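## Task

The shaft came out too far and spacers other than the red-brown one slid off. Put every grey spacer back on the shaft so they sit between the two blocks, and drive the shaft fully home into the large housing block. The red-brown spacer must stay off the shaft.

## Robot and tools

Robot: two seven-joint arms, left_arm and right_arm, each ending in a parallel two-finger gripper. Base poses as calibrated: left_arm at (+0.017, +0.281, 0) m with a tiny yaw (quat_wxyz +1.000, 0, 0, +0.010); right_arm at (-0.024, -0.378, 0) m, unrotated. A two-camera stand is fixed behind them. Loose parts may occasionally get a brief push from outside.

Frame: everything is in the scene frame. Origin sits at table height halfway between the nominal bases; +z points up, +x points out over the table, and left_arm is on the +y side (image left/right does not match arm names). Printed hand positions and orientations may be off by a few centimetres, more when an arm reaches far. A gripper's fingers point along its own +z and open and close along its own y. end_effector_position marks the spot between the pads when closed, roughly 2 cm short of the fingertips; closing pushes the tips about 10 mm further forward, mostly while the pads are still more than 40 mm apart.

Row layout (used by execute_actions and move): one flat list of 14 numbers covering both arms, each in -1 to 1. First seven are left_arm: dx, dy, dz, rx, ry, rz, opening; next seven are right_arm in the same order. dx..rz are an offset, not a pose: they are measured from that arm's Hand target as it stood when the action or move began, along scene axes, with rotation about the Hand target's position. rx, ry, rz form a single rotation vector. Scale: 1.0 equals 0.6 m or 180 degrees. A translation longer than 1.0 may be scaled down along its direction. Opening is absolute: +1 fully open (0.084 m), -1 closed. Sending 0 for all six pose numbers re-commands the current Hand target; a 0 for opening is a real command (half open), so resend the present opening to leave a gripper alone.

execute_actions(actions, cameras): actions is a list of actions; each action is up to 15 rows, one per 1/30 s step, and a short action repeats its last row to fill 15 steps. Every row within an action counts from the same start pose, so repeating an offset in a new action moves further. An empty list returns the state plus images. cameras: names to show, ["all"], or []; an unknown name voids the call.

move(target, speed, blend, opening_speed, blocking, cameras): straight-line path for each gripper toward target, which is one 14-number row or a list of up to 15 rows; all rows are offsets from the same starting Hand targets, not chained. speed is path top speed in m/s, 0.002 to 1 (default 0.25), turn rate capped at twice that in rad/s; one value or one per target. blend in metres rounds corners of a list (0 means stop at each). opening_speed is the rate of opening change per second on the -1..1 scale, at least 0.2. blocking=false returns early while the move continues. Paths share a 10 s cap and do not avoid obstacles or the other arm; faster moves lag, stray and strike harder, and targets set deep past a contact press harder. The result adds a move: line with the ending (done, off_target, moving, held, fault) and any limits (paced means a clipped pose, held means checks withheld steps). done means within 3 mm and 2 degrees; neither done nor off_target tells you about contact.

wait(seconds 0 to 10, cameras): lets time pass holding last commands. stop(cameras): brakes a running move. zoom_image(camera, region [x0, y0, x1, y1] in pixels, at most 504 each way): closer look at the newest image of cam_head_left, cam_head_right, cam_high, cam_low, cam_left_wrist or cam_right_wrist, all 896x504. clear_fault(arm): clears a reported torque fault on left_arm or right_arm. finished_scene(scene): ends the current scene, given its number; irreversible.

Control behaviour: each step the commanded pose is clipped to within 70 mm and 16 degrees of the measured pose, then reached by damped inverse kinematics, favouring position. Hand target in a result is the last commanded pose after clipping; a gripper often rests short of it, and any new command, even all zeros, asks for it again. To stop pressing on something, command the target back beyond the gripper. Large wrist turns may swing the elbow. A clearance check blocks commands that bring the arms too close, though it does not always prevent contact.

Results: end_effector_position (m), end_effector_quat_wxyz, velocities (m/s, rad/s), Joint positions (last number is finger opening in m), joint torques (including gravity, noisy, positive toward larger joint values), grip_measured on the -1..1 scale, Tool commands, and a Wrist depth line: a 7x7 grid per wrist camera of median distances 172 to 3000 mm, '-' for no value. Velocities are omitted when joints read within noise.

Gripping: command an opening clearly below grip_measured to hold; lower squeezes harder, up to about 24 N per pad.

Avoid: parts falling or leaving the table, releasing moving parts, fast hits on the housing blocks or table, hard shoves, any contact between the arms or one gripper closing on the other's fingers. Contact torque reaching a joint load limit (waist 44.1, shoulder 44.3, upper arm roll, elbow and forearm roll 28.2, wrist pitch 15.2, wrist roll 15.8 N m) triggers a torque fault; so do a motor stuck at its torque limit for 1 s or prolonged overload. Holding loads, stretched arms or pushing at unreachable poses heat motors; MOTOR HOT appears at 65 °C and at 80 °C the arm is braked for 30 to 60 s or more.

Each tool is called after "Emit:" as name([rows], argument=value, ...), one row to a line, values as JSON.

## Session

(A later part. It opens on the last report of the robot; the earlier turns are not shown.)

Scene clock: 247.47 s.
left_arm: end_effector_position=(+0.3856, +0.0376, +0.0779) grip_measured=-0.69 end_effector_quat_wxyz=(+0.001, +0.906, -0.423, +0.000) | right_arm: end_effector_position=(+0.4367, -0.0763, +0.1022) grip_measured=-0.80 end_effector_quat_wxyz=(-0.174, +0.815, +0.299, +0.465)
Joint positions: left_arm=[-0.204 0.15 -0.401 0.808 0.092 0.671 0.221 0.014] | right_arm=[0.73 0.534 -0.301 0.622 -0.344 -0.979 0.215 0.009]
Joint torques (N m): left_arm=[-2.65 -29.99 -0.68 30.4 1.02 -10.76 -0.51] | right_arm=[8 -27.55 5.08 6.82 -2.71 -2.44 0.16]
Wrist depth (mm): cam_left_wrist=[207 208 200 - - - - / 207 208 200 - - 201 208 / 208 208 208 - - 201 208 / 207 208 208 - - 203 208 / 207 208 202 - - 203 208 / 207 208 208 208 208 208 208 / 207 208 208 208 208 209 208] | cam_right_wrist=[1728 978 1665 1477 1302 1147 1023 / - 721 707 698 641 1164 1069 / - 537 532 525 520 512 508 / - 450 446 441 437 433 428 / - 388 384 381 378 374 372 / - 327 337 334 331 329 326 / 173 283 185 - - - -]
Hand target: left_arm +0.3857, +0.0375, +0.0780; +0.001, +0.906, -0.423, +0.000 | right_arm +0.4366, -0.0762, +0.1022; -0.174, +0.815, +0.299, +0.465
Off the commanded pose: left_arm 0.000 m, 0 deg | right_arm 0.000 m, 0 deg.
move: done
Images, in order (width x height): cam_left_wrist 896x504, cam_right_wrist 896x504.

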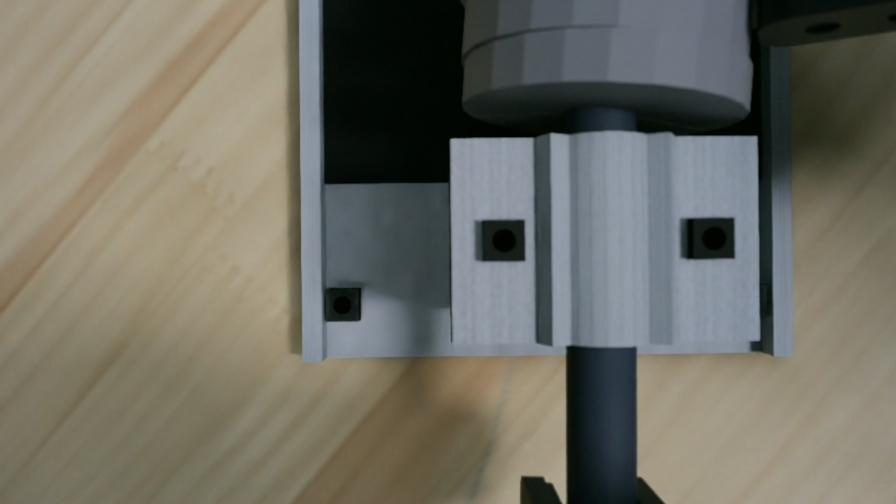

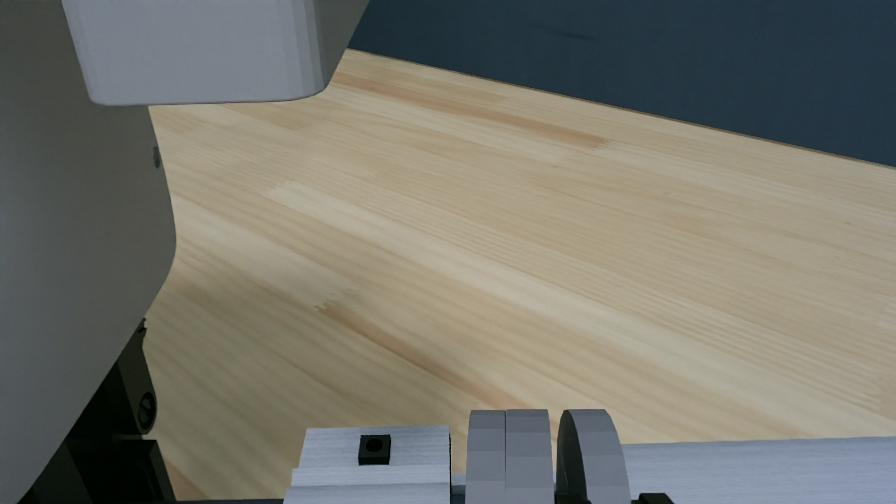

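Emit:
move([
  [0,0,0,0,0,0,-0.4, 0,0,0,0,0,0,-0.95],
  [0,0,0.1,0,0,0,-0.4, 0,0,0,0,0,0,-0.95],
  [0.0667,-0.0783,0.333,0,0,0,-0.4, 0,0,0,0,0,0,-0.95],
], speed=[0.05,0.15,0.25], blend=[0,0.02,0], opening_speed=1, cameras=["cam_left_wrist","cam_right_wrist"])

Emit:
zoom_image(camera="cam_left_wrist", region=[440, 180, 600, 300])

Emit:
zoom_image(camera="cam_right_wrist", region=[430, 340, 660, 504])

Scene clock: 251.80 s.
left_arm: end_effector_position=(+0.4257, -0.0095, +0.2778) grip_measured=-0.42 end_effector_quat_wxyz=(+0.001, +0.906, -0.423, +0.000) | right_arm: end_effector_position=(+0.4366, -0.0762, +0.1022) grip_measured=-0.80 end_effector_quat_wxyz=(-0.174, +0.815, +0.299, +0.465)
Joint positions: left_arm=[-0.221 0.085 -0.436 1.352 0.037 1.275 0.227 0.026] | right_arm=[0.73 0.534 -0.301 0.622 -0.344 -0.979 0.215 0.009]
Joint torques (N m): left_arm=[-2.69 -24.65 -1.44 19.8 0.78 -1.68 -0.75] | right_arm=[-2.02 -23.79 -2.72 6.1 1.35 -1.62 0.79]
Wrist depth (mm): cam_left_wrist=[409 408 408 410 409 410 410 / 408 409 410 395 401 411 410 / 409 407 408 396 403 261 237 / 408 409 409 402 303 255 235 / 408 409 410 324 312 262 235 / 407 408 410 397 403 408 244 / 409 408 409 410 409 408 410] | cam_right_wrist=[1634 987 1661 1480 1292 1149 1019 / 734 719 706 699 645 1166 1069 / 544 537 531 525 519 512 509 / 455 451 447 442 438 434 430 / 391 388 385 381 377 375 371 / 341 339 337 335 332 329 327 / 294 294 185 - - - -]
Hand target: left_arm +0.4257, -0.0095, +0.2778; +0.001, +0.906, -0.423, +0.000 | right_arm +0.4366, -0.0762, +0.1022; -0.174, +0.815, +0.299, +0.465
Off the commanded pose: left_arm 0.000 m, 0 deg | right_arm 0.000 m, 0 deg.
move: done
Images, in order (width x height): cam_left_wrist 896x504, cam_right_wrist 896x504.

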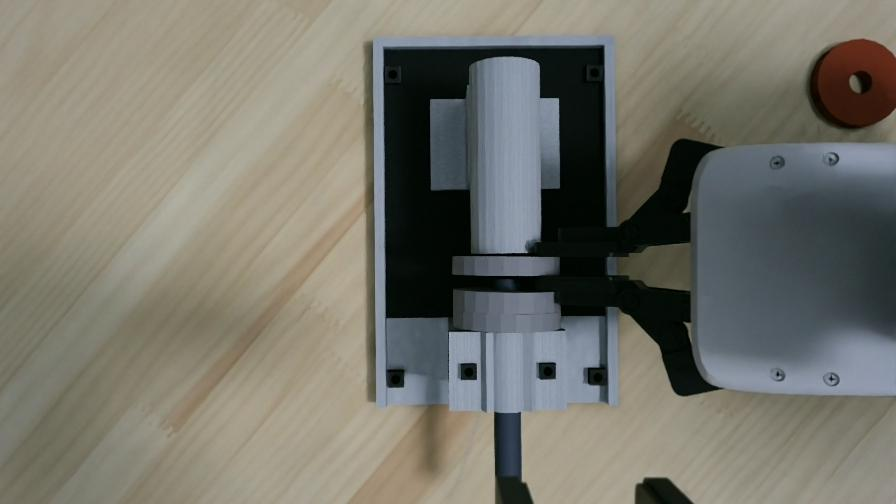

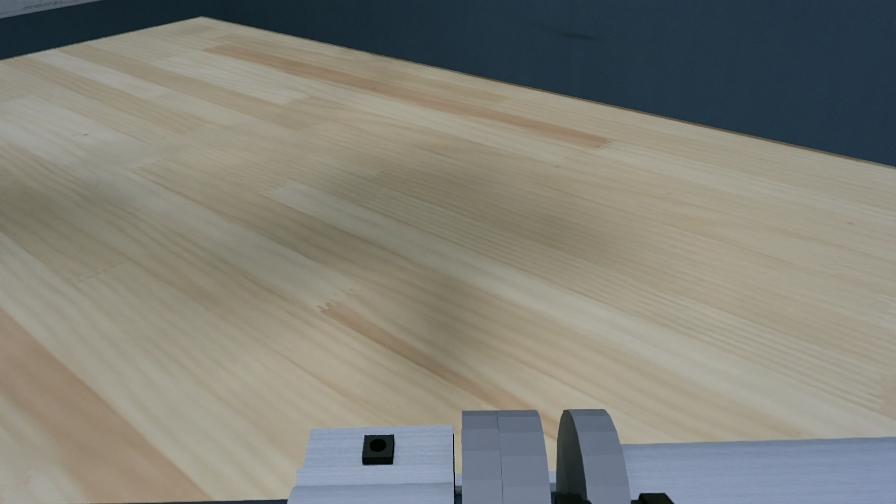

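Scaled by 3.150 from the camera's 896x504 image, which has a finer 1280x720 frame.

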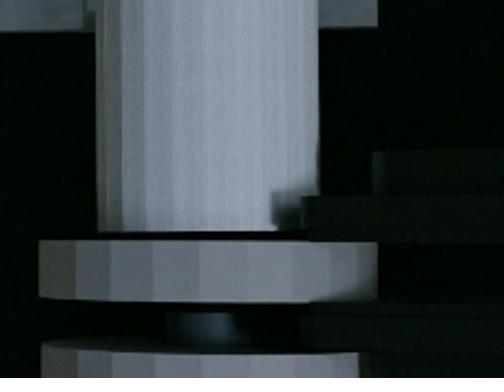

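Scaled by 2.191 from the camera's 896x504 image, which has a finer 1280x720 frame.

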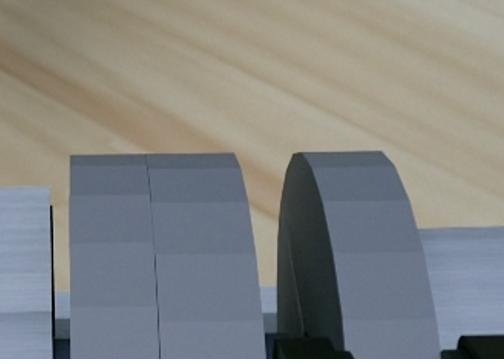

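Emit:
zoom_image(camera="cam_left_wrist", region=[480, 245, 530, 305])

Emit:
zoom_image(camera="cam_right_wrist", region=[530, 454, 600, 504])

Emit:
zoom_image(camera="cam_left_wrist", region=[445, 240, 485, 280])

Emit:
zoom_image(camera="cam_left_wrist", region=[535, 240, 575, 280])

Scaled by 8.400 from the camera's 896x504 image, which has a finer 1280x720 frame.

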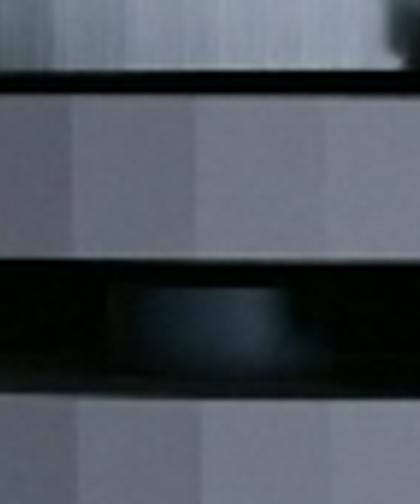

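Scaled by 7.200 from the camera's 896x504 image, which has a finer 1280x720 frame.

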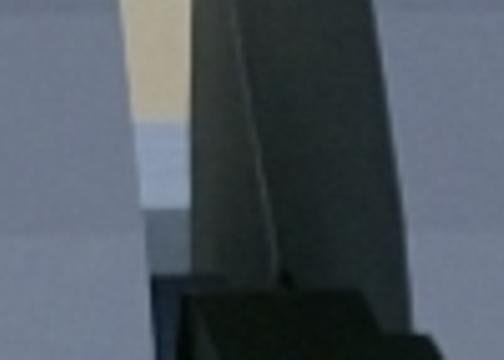

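Scaled by 12.600 from the camera's 896x504 image, which has a finer 1280x720 frame.

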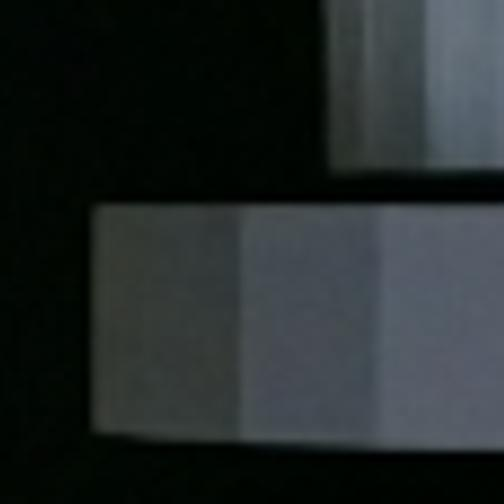

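Scaled by 12.600 from the camera's 896x504 image, which has a finer 1280x720 frame.

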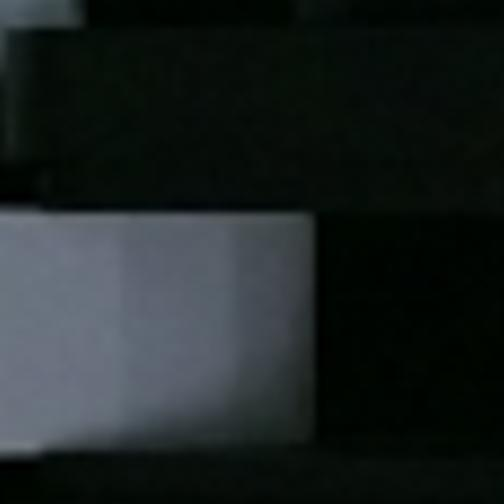

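Emit:
move([
  [-0.004,0.007,-0.1,0,0,0,-0.4, -0.0437,-0.0375,0.0338,0,0,0,-0.95],
  [-0.0722,0.0847,-0.1,0,0,0,-0.4, -0.0437,-0.0375,0.0338,0,0,0,-0.95],
  [-0.0722,0.0847,-0.333,0,0,0,-0.4, -0.0437,-0.0375,0.0338,0,0,0,-0.95],
  [-0.0722,0.0847,-0.333,0,0,0,-0.9, -0.0437,-0.0375,0.0338,0,0,0,-0.95],
], speed=[0.08,0.25,0.15,0.1], opening_speed=0.7, blend=[0.01,0.01,0,0], cameras=["cam_left_wrist","cam_right_wrist"])

Scene clock: 257.00 s.
left_arm: end_effector_position=(+0.3823, +0.0413, +0.0779) grip_measured=-0.69 end_effector_quat_wxyz=(+0.001, +0.906, -0.423, +0.000) | right_arm: end_effector_position=(+0.4104, -0.0987, +0.1225) grip_measured=-0.80 end_effector_quat_wxyz=(-0.174, +0.815, +0.299, +0.465)
Joint positions: left_arm=[-0.194 0.136 -0.407 0.79 0.085 0.666 0.229 0.014] | right_arm=[0.731 0.41 -0.329 0.487 -0.372 -0.989 0.188 0.009]
Joint torques (N m): left_arm=[2.7 -25.79 1.69 16.86 0.29 -3.09 -0.03] | right_arm=[-0.62 -25.72 -3.53 4.89 -0.41 -1.52 -0.36]
Wrist depth (mm): cam_left_wrist=[209 209 201 - - 201 210 / 209 209 201 - - 202 210 / 209 209 209 - - 201 209 / 208 209 208 - - 198 209 / 208 209 209 203 - 203 209 / 208 209 209 209 209 209 209 / 208 208 208 208 208 209 209] | cam_right_wrist=[- 1071 1736 1516 1327 1182 1045 / - 730 772 760 700 1211 1098 / - 551 580 573 566 560 554 / - 465 486 482 476 473 468 / - 404 419 415 411 408 405 / - 215 369 228 363 359 356 / 173 207 207 199 195 195 194]
Hand target: left_arm +0.3824, +0.0413, +0.0780; +0.001, +0.906, -0.423, +0.000 | right_arm +0.4104, -0.0987, +0.1225; -0.174, +0.815, +0.299, +0.465
Off the commanded pose: left_arm 0.000 m, 0 deg | right_arm 0.000 m, 0 deg.
move: done
Images, in order (width x height): cam_left_wrist 896x504, cam_right_wrist 896x504.

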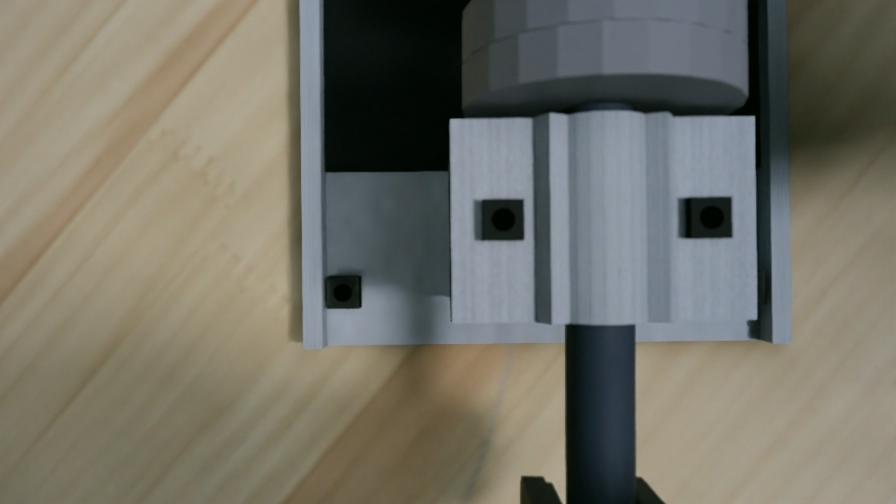

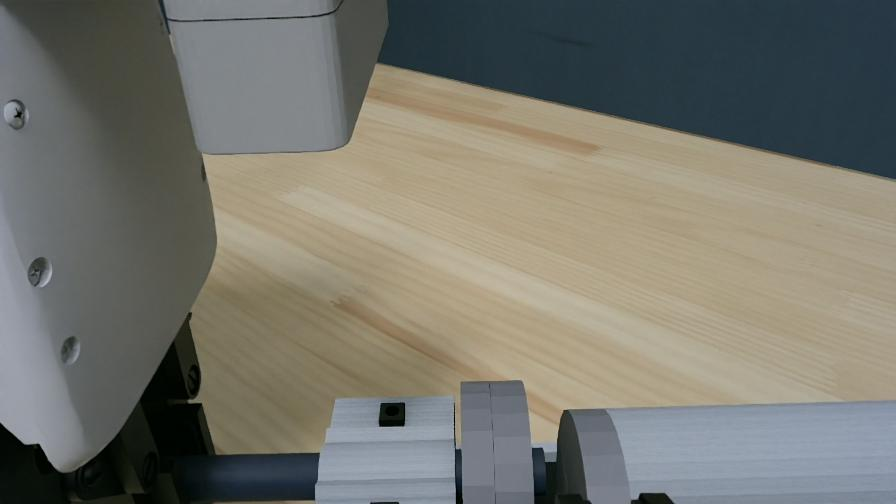

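Emit:
move(target=[0.0130,-0.0152,0,0,0,0,-0.9, 0,0,0,0,0,0,-0.95], speed=0.04, cameras=["cam_right_wrist"])

Scene clock: 258.07 s.
left_arm: end_effector_position=(+0.3901, +0.0322, +0.0780) grip_measured=-0.69 end_effector_quat_wxyz=(+0.001, +0.906, -0.423, +0.000) | right_arm: end_effector_position=(+0.4104, -0.0987, +0.1225) grip_measured=-0.80 end_effector_quat_wxyz=(-0.174, +0.815, +0.299, +0.465)
Joint positions: left_arm=[-0.204 0.171 -0.406 0.834 0.106 0.679 0.207 0.014] | right_arm=[0.731 0.41 -0.329 0.487 -0.372 -0.989 0.188 0.009]
Joint torques (N m): left_arm=[-0.74 -22.82 1.44 20.95 1.5 -5.58 -0.57] | right_arm=[-0.87 -25.28 -3.52 4.88 -0.58 -1.69 -0.34]
Wrist depth (mm): cam_left_wrist=[208 209 201 - - - 209 / 209 208 201 - - 201 210 / 208 208 200 201 - 201 209 / 208 208 209 - - 203 209 / 208 208 209 - - 199 209 / 208 208 208 208 209 209 209 / 208 208 208 209 208 209 209] | cam_right_wrist=[- 1069 1741 1516 1332 1172 1046 / - 722 771 760 701 1203 1094 / - 549 580 571 566 559 554 / - 218 486 481 476 472 467 / - 212 419 416 412 408 405 / - 213 369 232 361 359 356 / - 197 207 203 195 195 195]
Hand target: left_arm +0.3902, +0.0322, +0.0780; +0.001, +0.906, -0.423, +0.000 | right_arm +0.4104, -0.0987, +0.1225; -0.174, +0.815, +0.299, +0.465
Off the commanded pose: left_arm 0.000 m, 0 deg | right_arm 0.000 m, 0 deg.
move: done
Images, in order (width x height): cam_right_wrist 896x504.

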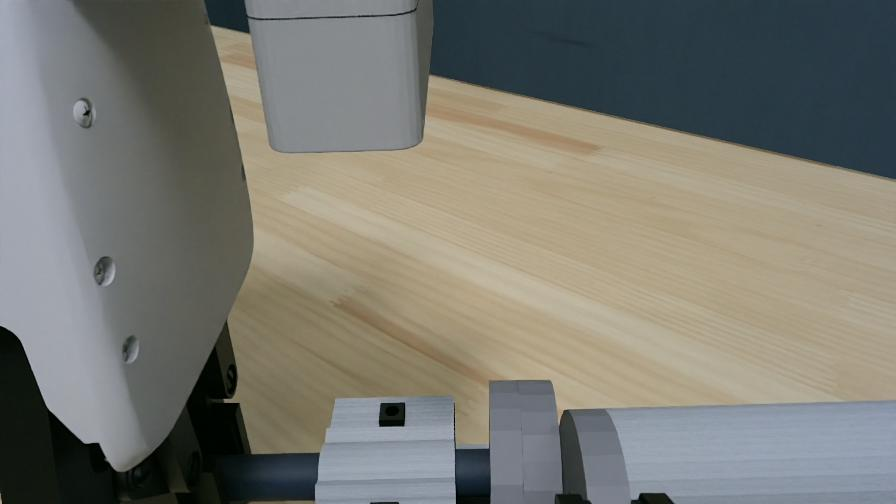

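Emit:
move(target=[0.0108,-0.0127,0,0,0,0,-0.9, 0,0,0,0,0,0,-0.95], speed=0.03, cameras=["cam_right_wrist","cam_left_wrist"])

Scene clock: 259.03 s.
left_arm: end_effector_position=(+0.3966, +0.0247, +0.0779) grip_measured=-0.69 end_effector_quat_wxyz=(+0.001, +0.906, -0.423, +0.000) | right_arm: end_effector_position=(+0.4104, -0.0987, +0.1225) grip_measured=-0.80 end_effector_quat_wxyz=(-0.174, +0.815, +0.299, +0.465)
Joint positions: left_arm=[-0.213 0.2 -0.404 0.87 0.121 0.69 0.19 0.014] | right_arm=[0.731 0.41 -0.329 0.487 -0.372 -0.989 0.188 0.009]
Joint torques (N m): left_arm=[-2.04 -32.38 -0.58 32.24 1.25 -11.7 -0.41] | right_arm=[-0.59 -25.48 -2.87 5.03 -0.49 -1.64 -0.29]
Wrist depth (mm): cam_left_wrist=[207 207 200 - - - - / 207 208 200 - - 200 208 / 207 208 200 - - 200 208 / 207 207 208 - - 200 209 / 207 208 207 - - 199 209 / 207 208 207 - - 202 209 / 207 207 207 208 208 209 209] | cam_right_wrist=[- 1991 1732 1529 1320 1178 1043 / - - 717 761 700 1209 1091 / - - 576 573 566 559 554 / - - 462 481 476 473 467 / - - 418 415 411 409 405 / - 211 368 232 362 358 356 / - 190 207 203 195 195 195]
Hand target: left_arm +0.3966, +0.0246, +0.0780; +0.001, +0.906, -0.423, +0.000 | right_arm +0.4104, -0.0987, +0.1225; -0.174, +0.815, +0.299, +0.465
Off the commanded pose: left_arm 0.000 m, 0 deg | right_arm 0.000 m, 0 deg.
move: done
Images, in order (width x height): cam_left_wrist 896x504, cam_right_wrist 896x504.

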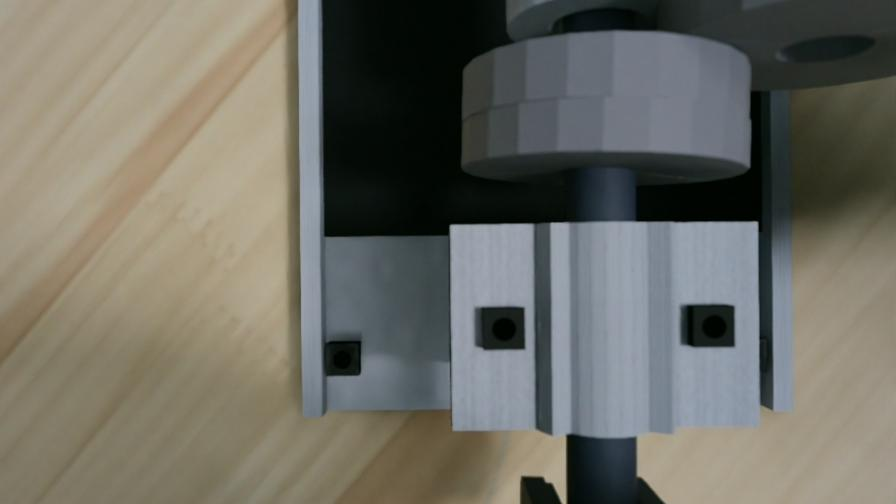

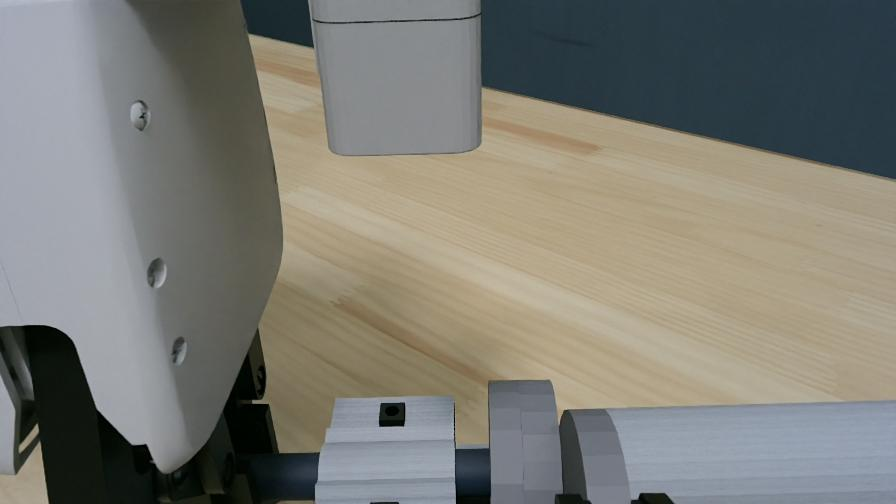

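Emit:
zoom_image(camera="cam_left_wrist", region=[440, 0, 800, 200])

Emit:
zoom_image(camera="cam_right_wrist", region=[440, 370, 650, 504])

Scaled by 1.400 from the camera's 896x504 image, which has a finer 1280x720 frame.

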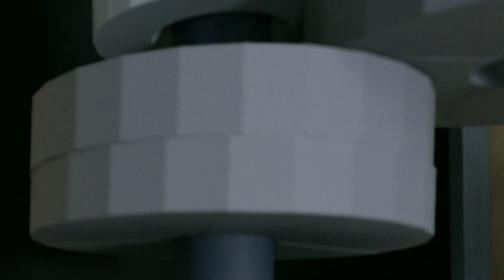

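Scaled by 2.400 from the camera's 896x504 image, which has a finer 1280x720 frame.

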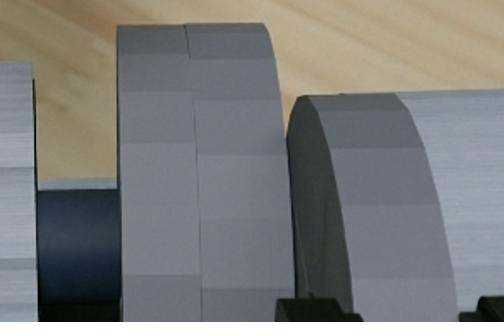

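Emit:
move([
  [0,0,0,0,0,0,-0.4, 0,0,0,0,0,0,-0.95],
  [0,0,0.1,0,0,0,-0.4, 0,0,0,0,0,0,-0.95],
  [0.0377,-0.0443,0.333,0,0,0,-0.4, 0,0,0,0,0,0,-0.95],
], speed=[0.05,0.15,0.25], blend=[0,0.02,0], opening_speed=1, cameras=["cam_left_wrist"])

Emit:
zoom_image(camera="cam_left_wrist", region=[430, 180, 640, 400])

Scene clock: 262.67 s.
left_arm: end_effector_position=(+0.4192, -0.0020, +0.2777) grip_measured=-0.42 end_effector_quat_wxyz=(+0.001, +0.906, -0.423, +0.000) | right_arm: end_effector_position=(+0.4104, -0.0987, +0.1225) grip_measured=-0.80 end_effector_quat_wxyz=(-0.174, +0.815, +0.299, +0.465)
Joint positions: left_arm=[-0.21 0.05 -0.434 1.313 0.021 1.268 0.243 0.026] | right_arm=[0.731 0.41 -0.329 0.487 -0.372 -0.989 0.188 0.009]
Joint torques (N m): left_arm=[-2.64 -23.25 -1.05 19.98 0.77 -1.72 -0.78] | right_arm=[0.51 -25.16 -1.83 5.1 -0.44 -1.85 -0.26]
Wrist depth (mm): cam_left_wrist=[409 410 409 402 403 410 411 / 408 408 410 396 403 410 261 / 409 410 409 396 403 409 238 / 410 409 409 401 303 278 238 / 408 408 408 325 402 410 238 / 408 408 409 401 410 410 410 / 408 408 408 408 409 411 410] | cam_right_wrist=[1686 1813 1749 1513 1327 1172 1045 / 797 785 772 763 700 1207 1091 / 595 585 581 572 566 560 554 / 496 491 486 481 477 473 467 / 427 422 420 416 411 409 405 / 372 369 369 232 362 359 356 / 321 208 207 203 195 195 194]
Hand target: left_arm +0.4193, -0.0020, +0.2778; +0.001, +0.906, -0.423, +0.000 | right_arm +0.4104, -0.0987, +0.1225; -0.174, +0.815, +0.299, +0.465
Off the commanded pose: left_arm 0.000 m, 0 deg | right_arm 0.000 m, 0 deg.
move: done
Images, in order (width x height): cam_left_wrist 896x504.

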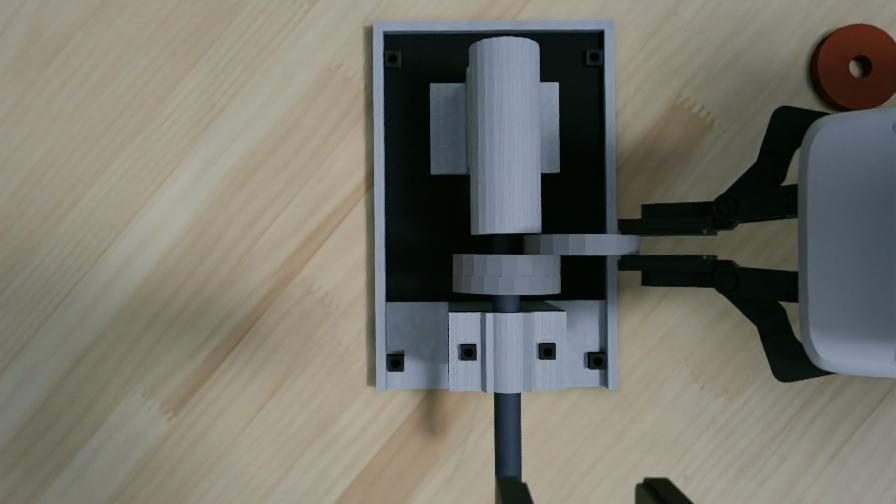

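Scaled by 2.291 from the camera's 896x504 image, which has a finer 1280x720 frame.

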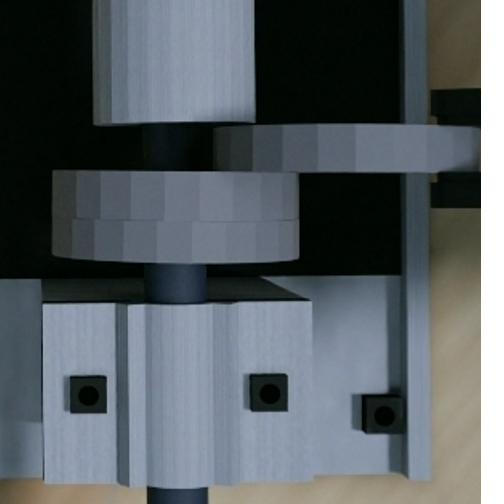

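Emit:
wait(seconds=0, cameras=["cam_right_wrist","cam_high"])

Scene clock: 263.07 s.
left_arm: end_effector_position=(+0.4193, -0.0020, +0.2778) grip_measured=-0.42 end_effector_quat_wxyz=(+0.001, +0.906, -0.423, +0.000) | right_arm: end_effector_position=(+0.4104, -0.0987, +0.1225) grip_measured=-0.80 end_effector_quat_wxyz=(-0.174, +0.815, +0.299, +0.465)
Joint positions: left_arm=[-0.21 0.05 -0.434 1.313 0.021 1.268 0.243 0.026] | right_arm=[0.731 0.41 -0.329 0.487 -0.372 -0.989 0.188 0.009]
Joint torques (N m): left_arm=[-2.57 -23.51 -1.07 19.83 0.67 -1.74 -0.76] | right_arm=[0.52 -25.16 -1.7 5.11 -0.5 -1.94 -0.06]
Wrist depth (mm): cam_left_wrist=[408 408 410 401 403 410 410 / 409 408 409 395 402 410 261 / 408 409 409 395 402 410 238 / 408 409 409 401 303 279 237 / 409 408 410 325 402 410 238 / 408 408 409 403 409 408 409 / 408 407 408 409 410 409 410] | cam_right_wrist=[1686 1833 1749 1519 1325 1172 1053 / 797 784 774 762 699 1203 1091 / 593 587 579 572 566 557 554 / 496 491 486 481 476 473 467 / 426 423 419 416 411 409 405 / 372 370 368 232 362 359 356 / 321 207 207 203 195 195 195]
Hand target: left_arm +0.4193, -0.0020, +0.2778; +0.001, +0.906, -0.423, +0.000 | right_arm +0.4104, -0.0987, +0.1225; -0.174, +0.815, +0.299, +0.465
Tool commands: left_gripper/opening=-0.4 right_gripper/opening=-0.95
Off the commanded pose: left_arm 0.000 m, 0 deg | right_arm 0.000 m, 0 deg.
Images, in order (width x height): cam_high 896x504, cam_right_wrist 896x504.

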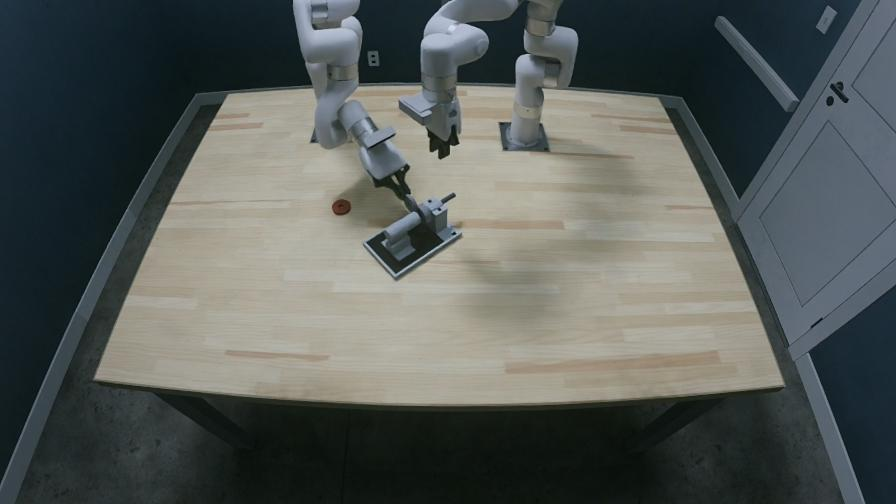

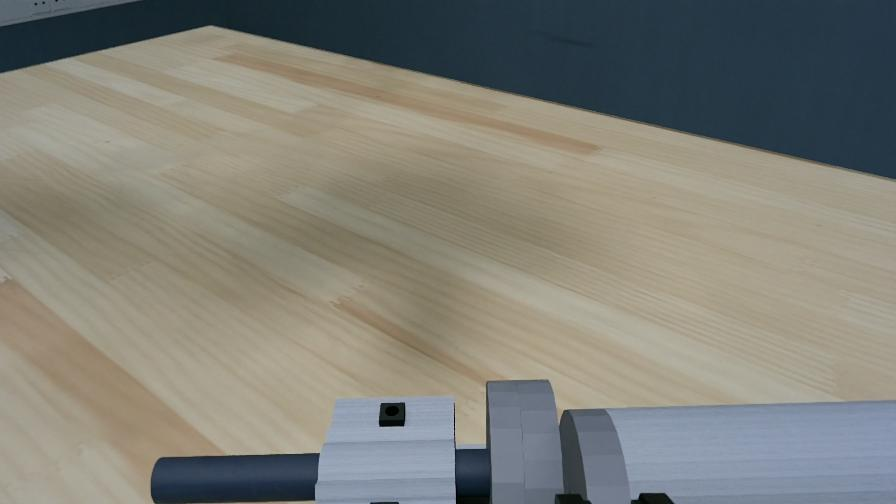

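Emit:
zoom_image(camera="cam_left_wrist", region=[465, 210, 545, 270])

Emit:
zoom_image(camera="cam_right_wrist", region=[440, 374, 640, 504])

This scene's latest camera images include none from cam_left_wrist. They are from: cam_high, cam_right_wrist. cam_left_wrist's image comes with the result of a call that names it in "cameras".

Scaled by 2.520 from the camera's 896x504 image, which has a finer 1280x720 frame.

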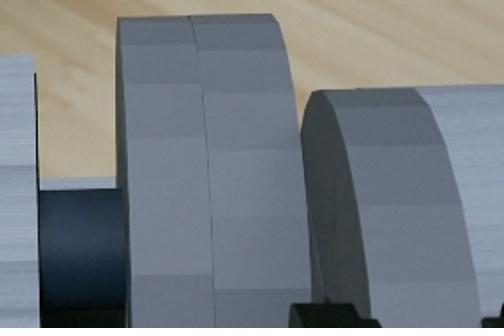

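Emit:
wait(seconds=0, cameras=["cam_left_wrist"])

Emit:
zoom_image(camera="cam_left_wrist", region=[465, 210, 545, 270])

Scene clock: 263.63 s.
left_arm: end_effector_position=(+0.4193, -0.0020, +0.2778) grip_measured=-0.42 end_effector_quat_wxyz=(+0.001, +0.906, -0.423, +0.000) | right_arm: end_effector_position=(+0.4104, -0.0987, +0.1225) grip_measured=-0.80 end_effector_quat_wxyz=(-0.174, +0.815, +0.299, +0.465)
Joint positions: left_arm=[-0.21 0.05 -0.434 1.313 0.021 1.268 0.243 0.026] | right_arm=[0.731 0.41 -0.329 0.487 -0.372 -0.989 0.188 0.009]
Joint torques (N m): left_arm=[-2.68 -23.43 -1.18 19.92 0.74 -1.77 -0.82] | right_arm=[0.64 -24.76 -1.83 5.15 -0.26 -2 -0.11]
Wrist depth (mm): cam_left_wrist=[409 408 409 401 402 409 410 / 409 409 409 397 401 410 261 / 409 408 409 395 401 410 238 / 409 409 409 401 303 278 238 / 408 409 410 326 401 409 238 / 409 409 410 403 409 410 410 / 408 409 408 408 408 409 410] | cam_right_wrist=[1686 1828 1741 1513 1330 1176 1046 / 800 785 772 761 699 1203 1096 / 595 586 579 573 565 559 552 / 497 490 486 481 476 472 468 / 427 423 419 416 412 409 404 / 372 370 369 232 362 359 356 / 321 208 207 203 195 195 195]
Hand target: left_arm +0.4193, -0.0020, +0.2778; +0.001, +0.906, -0.423, +0.000 | right_arm +0.4104, -0.0987, +0.1225; -0.174, +0.815, +0.299, +0.465
Tool commands: left_gripper/opening=-0.4 right_gripper/opening=-0.95
Off the commanded pose: left_arm 0.000 m, 0 deg | right_arm 0.000 m, 0 deg.
Images, in order (width x height): cam_left_wrist 896x504.

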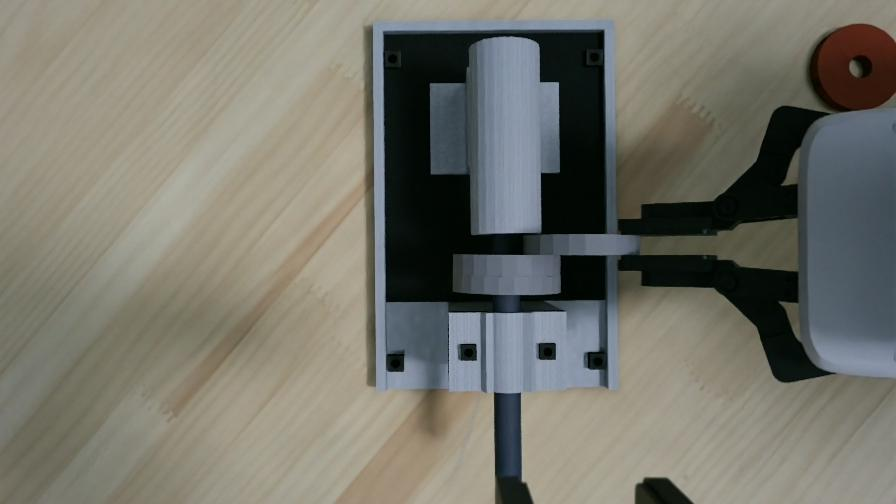

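Scaled by 6.300 from the camera's 896x504 image, which has a finer 1280x720 frame.

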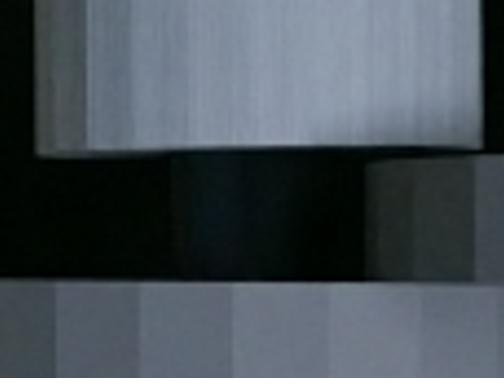

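Emit:
move([
  [-0.0475,0.056,-0.1,0,0,0,-0.4, 0,0,0,0,0,0,-0.95],
  [-0.0475,0.056,-0.333,0,0,0,-0.4, 0,0,0,0,0,0,-0.95],
  [-0.0475,0.056,-0.333,0,0,0,-0.9, 0,0,0,0,0,0,-0.95],
  [-0.0584,0.0687,-0.333,0,0,0,-0.9, 0,0,0,0,0,0,-0.95],
  [-0.0584,0.0687,-0.333,0,0,0,-0.4, 0,0,0,0,0,0,-0.95],
], speed=[0.25,0.15,0.05,0.04,0.1], opening_speed=1, blend=[0.02,0,0,0,0], cameras=["cam_right_wrist","cam_left_wrist"])

Emit:
zoom_image(camera="cam_right_wrist", region=[440, 374, 640, 504])

Scene clock: 268.40 s.
left_arm: end_effector_position=(+0.3842, +0.0393, +0.0780) grip_measured=-0.42 end_effector_quat_wxyz=(+0.001, +0.906, -0.423, +0.000) | right_arm: end_effector_position=(+0.4104, -0.0987, +0.1225) grip_measured=-0.80 end_effector_quat_wxyz=(-0.174, +0.815, +0.299, +0.465)
Joint positions: left_arm=[-0.193 0.144 -0.409 0.8 0.091 0.669 0.223 0.026] | right_arm=[0.731 0.41 -0.329 0.487 -0.372 -0.989 0.188 0.009]
Joint torques (N m): left_arm=[-2.61 -26.37 -1.83 16.58 0.69 -3.1 0.48] | right_arm=[-0.09 -24.45 -1.82 4.93 0.43 -2.28 0.11]
Wrist depth (mm): cam_left_wrist=[209 209 209 - - 201 210 / 209 209 209 - - 201 210 / 209 209 209 - - 201 210 / 209 209 209 - - 203 209 / 209 208 203 - - 203 209 / 208 208 209 208 209 209 209 / 208 208 208 209 209 209 209] | cam_right_wrist=[- 1833 1745 1513 1332 1174 1040 / - 725 772 761 699 1207 1094 / - 549 580 573 566 559 552 / - 464 485 481 476 473 468 / - 402 419 416 411 408 405 / - 226 369 228 362 359 356 / - 207 207 199 - 195 194]
Hand target: left_arm +0.3842, +0.0392, +0.0780; +0.001, +0.906, -0.423, +0.000 | right_arm +0.4104, -0.0987, +0.1225; -0.174, +0.815, +0.299, +0.465
Off the commanded pose: left_arm 0.000 m, 0 deg | right_arm 0.000 m, 0 deg.
move: done
Images, in order (width x height): cam_left_wrist 896x504, cam_right_wrist 896x504.

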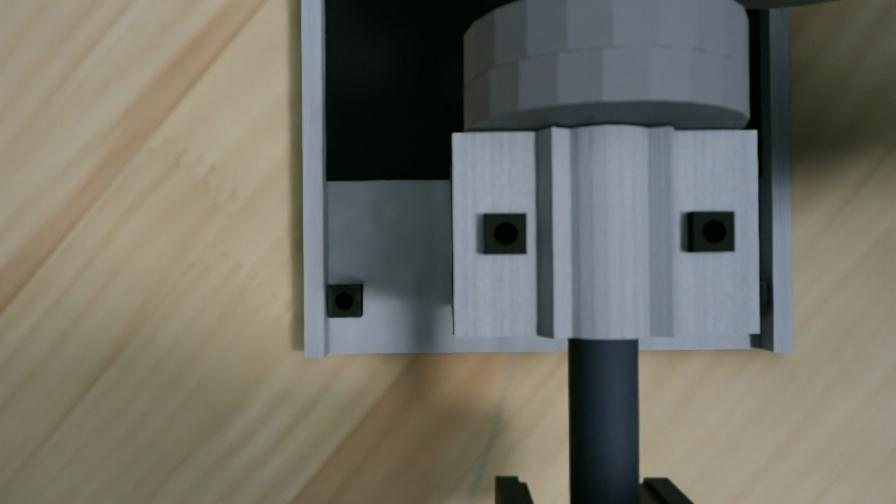

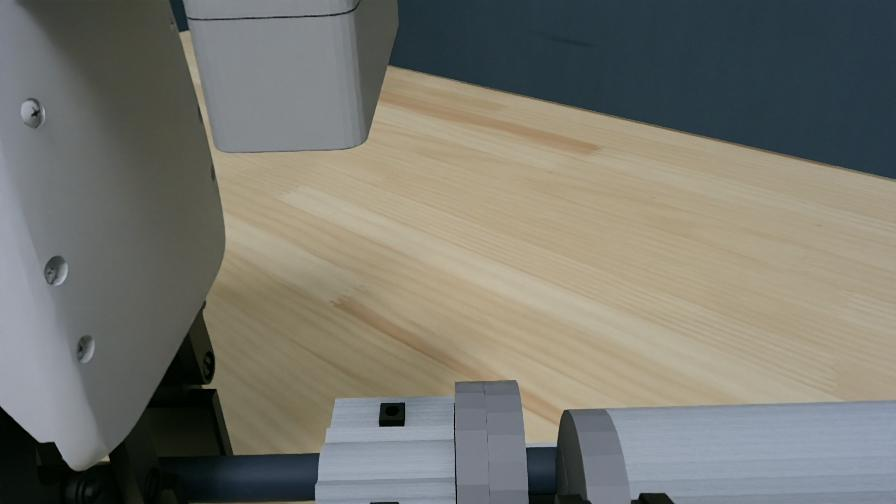

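Scaled by 2.520 from the camera's 896x504 image, which has a finer 1280x720 frame.

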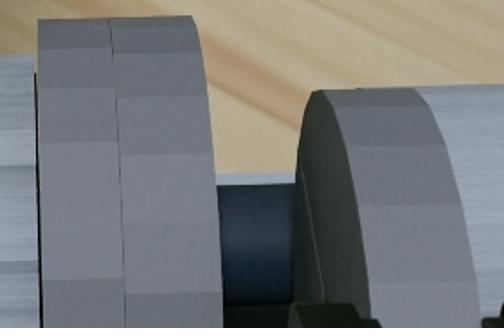

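Emit:
move([
  [0,0,0.1,0,0,0,-0.4, 0,0,0,0,0,0,-0.95],
  [0.0584,-0.0687,0.333,0,0,0,-0.4, 0,0,0,0,0,0,-0.95],
], speed=[0.15,0.25], blend=[0.02,0], cameras=["cam_left_wrist"])

Emit:
zoom_image(camera="cam_left_wrist", region=[440, 210, 650, 310])

Emit:
zoom_image(camera="cam_left_wrist", region=[480, 225, 530, 285])

Scene clock: 270.27 s.
left_arm: end_effector_position=(+0.4192, -0.0020, +0.2777) grip_measured=-0.42 end_effector_quat_wxyz=(+0.001, +0.906, -0.423, +0.000) | right_arm: end_effector_position=(+0.4104, -0.0987, +0.1225) grip_measured=-0.80 end_effector_quat_wxyz=(-0.174, +0.815, +0.299, +0.465)
Joint positions: left_arm=[-0.204 0.05 -0.44 1.313 0.021 1.268 0.243 0.026] | right_arm=[0.731 0.41 -0.329 0.487 -0.372 -0.989 0.188 0.009]
Joint torques (N m): left_arm=[-2.67 -23.23 -1.15 19.59 0.71 -1.72 -0.78] | right_arm=[-0.43 -24.63 -1.99 5.07 0.63 -2.34 0.01]
Wrist depth (mm): cam_left_wrist=[410 410 409 402 403 410 409 / 408 409 409 395 401 410 261 / 409 409 409 395 402 410 238 / 409 409 408 401 314 279 238 / 409 408 408 325 401 409 238 / 409 408 408 403 409 408 409 / 408 410 409 409 409 408 410] | cam_right_wrist=[1681 1852 1736 1516 1325 1174 1045 / 799 785 771 762 702 1203 1091 / 594 587 579 574 566 560 553 / 496 490 486 481 476 472 467 / 427 424 419 416 411 408 405 / 371 370 369 229 363 359 356 / 332 207 207 199 - 195 195]
Hand target: left_arm +0.4193, -0.0020, +0.2778; +0.001, +0.906, -0.423, +0.000 | right_arm +0.4104, -0.0987, +0.1225; -0.174, +0.815, +0.299, +0.465
Off the commanded pose: left_arm 0.000 m, 0 deg | right_arm 0.000 m, 0 deg.
move: done
Images, in order (width x height): cam_left_wrist 896x504.

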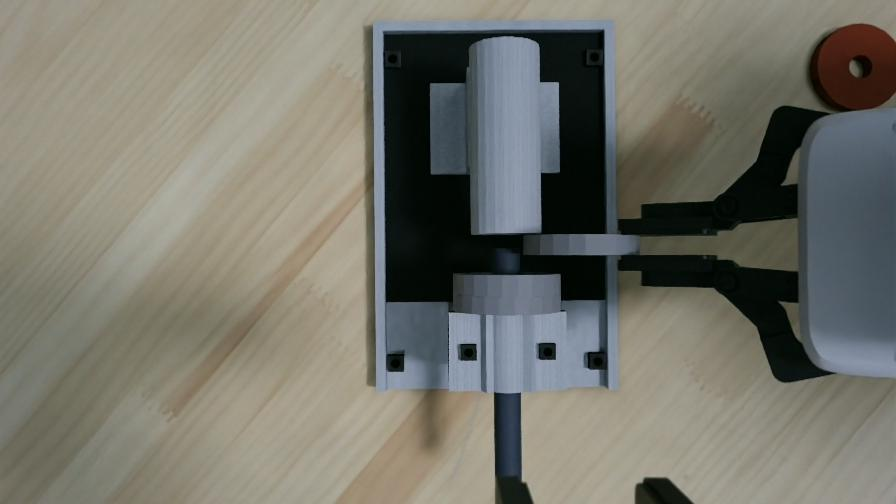

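Scaled by 2.400 from the camera's 896x504 image, which has a finer 1280x720 frame.

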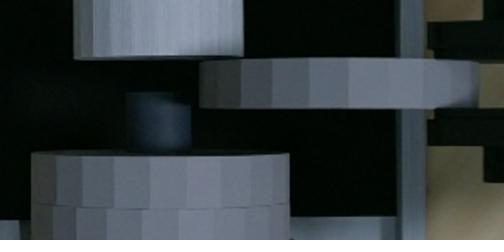

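Scaled by 8.400 from the camera's 896x504 image, which has a finer 1280x720 frame.

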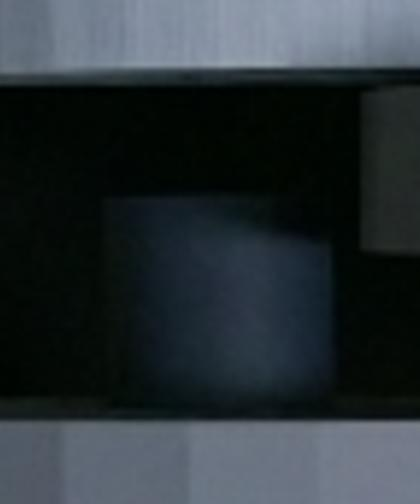

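Emit:
move([
  [-0.0584,0.0687,-0.1,0,0,0,-0.4, 0,0,0,0,0,0,-0.95],
  [-0.0584,0.0687,-0.333,0,0,0,-0.4, 0,0,0,0,0,0,-0.95],
  [-0.0584,0.0687,-0.333,0,0,0,-0.9, 0,0,0,0,0,0,-0.95],
  [-0.0611,0.0719,-0.333,0,0,0,-0.9, 0,0,0,0,0,0,-0.95],
  [-0.0611,0.0719,-0.333,0,0,0,-0.4, 0,0,0,0,0,0,-0.95],
  [-0.0611,0.0719,-0.25,0,0,0,-0.4, 0,0,0,0,0,0,-0.95],
  [0,0,0,0,0,0,-0.4, 0,0,0,0,0,0,-0.95],
], speed=[0.25,0.15,0.05,0.03,0.1,0.15,0.25], opening_speed=1, blend=[0.02,0,0,0,0,0.02,0], cameras=["cam_left_wrist"])

Emit:
zoom_image(camera="cam_left_wrist", region=[480, 225, 530, 285])

Scene clock: 277.43 s.
left_arm: end_effector_position=(+0.4192, -0.0020, +0.2777) grip_measured=-0.42 end_effector_quat_wxyz=(+0.001, +0.906, -0.423, +0.000) | right_arm: end_effector_position=(+0.4104, -0.0987, +0.1225) grip_measured=-0.80 end_effector_quat_wxyz=(-0.174, +0.815, +0.299, +0.465)
Joint positions: left_arm=[-0.199 0.05 -0.445 1.313 0.021 1.268 0.243 0.026] | right_arm=[0.731 0.41 -0.329 0.487 -0.372 -0.989 0.188 0.009]
Joint torques (N m): left_arm=[-2.68 -23.46 -1.09 20 0.76 -1.65 -0.81] | right_arm=[-1.29 -24.14 -2.01 5.2 0.45 -2.33 0.18]
Wrist depth (mm): cam_left_wrist=[410 408 408 402 401 410 411 / 409 409 409 395 403 410 261 / 410 410 410 395 401 409 238 / 409 407 409 400 313 278 237 / 408 409 408 324 401 410 238 / 408 410 409 402 409 408 409 / 409 407 408 408 409 409 409] | cam_right_wrist=[1681 1823 1736 1496 1325 1182 1046 / 797 785 771 762 700 1211 1091 / 593 586 580 573 565 561 553 / 496 490 486 482 476 472 467 / 426 422 419 415 411 408 405 / 372 370 368 228 363 359 355 / 331 208 207 199 - 195 195]
Hand target: left_arm +0.4193, -0.0020, +0.2778; +0.001, +0.906, -0.423, +0.000 | right_arm +0.4104, -0.0987, +0.1225; -0.174, +0.815, +0.299, +0.465
Off the commanded pose: left_arm 0.000 m, 0 deg | right_arm 0.000 m, 0 deg.
move: done
Images, in order (width x height): cam_left_wrist 896x504.

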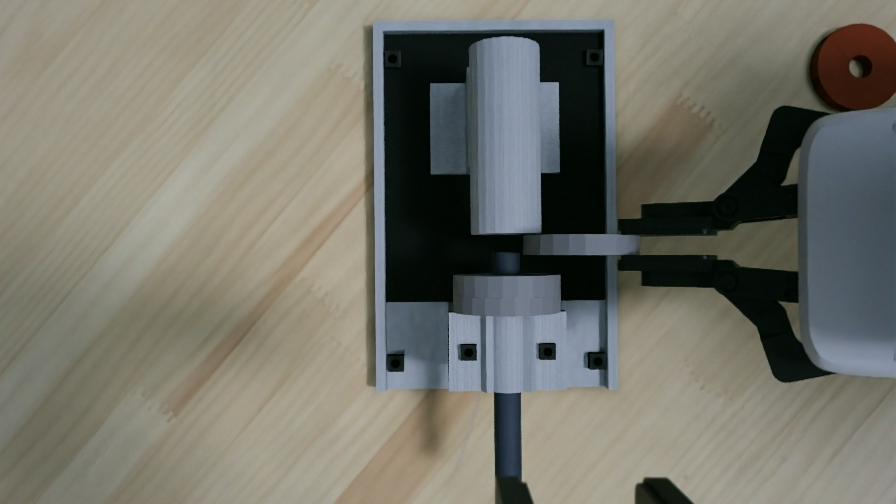

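Scaled by 8.400 from the camera's 896x504 image, which has a finer 1280x720 frame.

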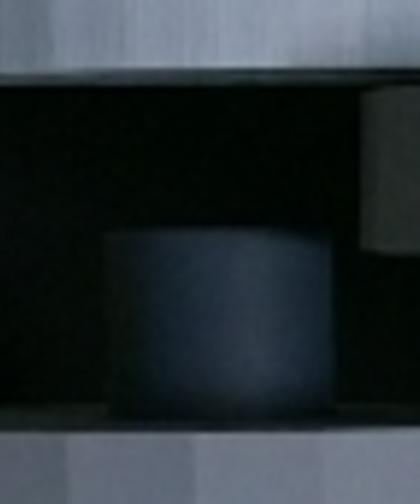

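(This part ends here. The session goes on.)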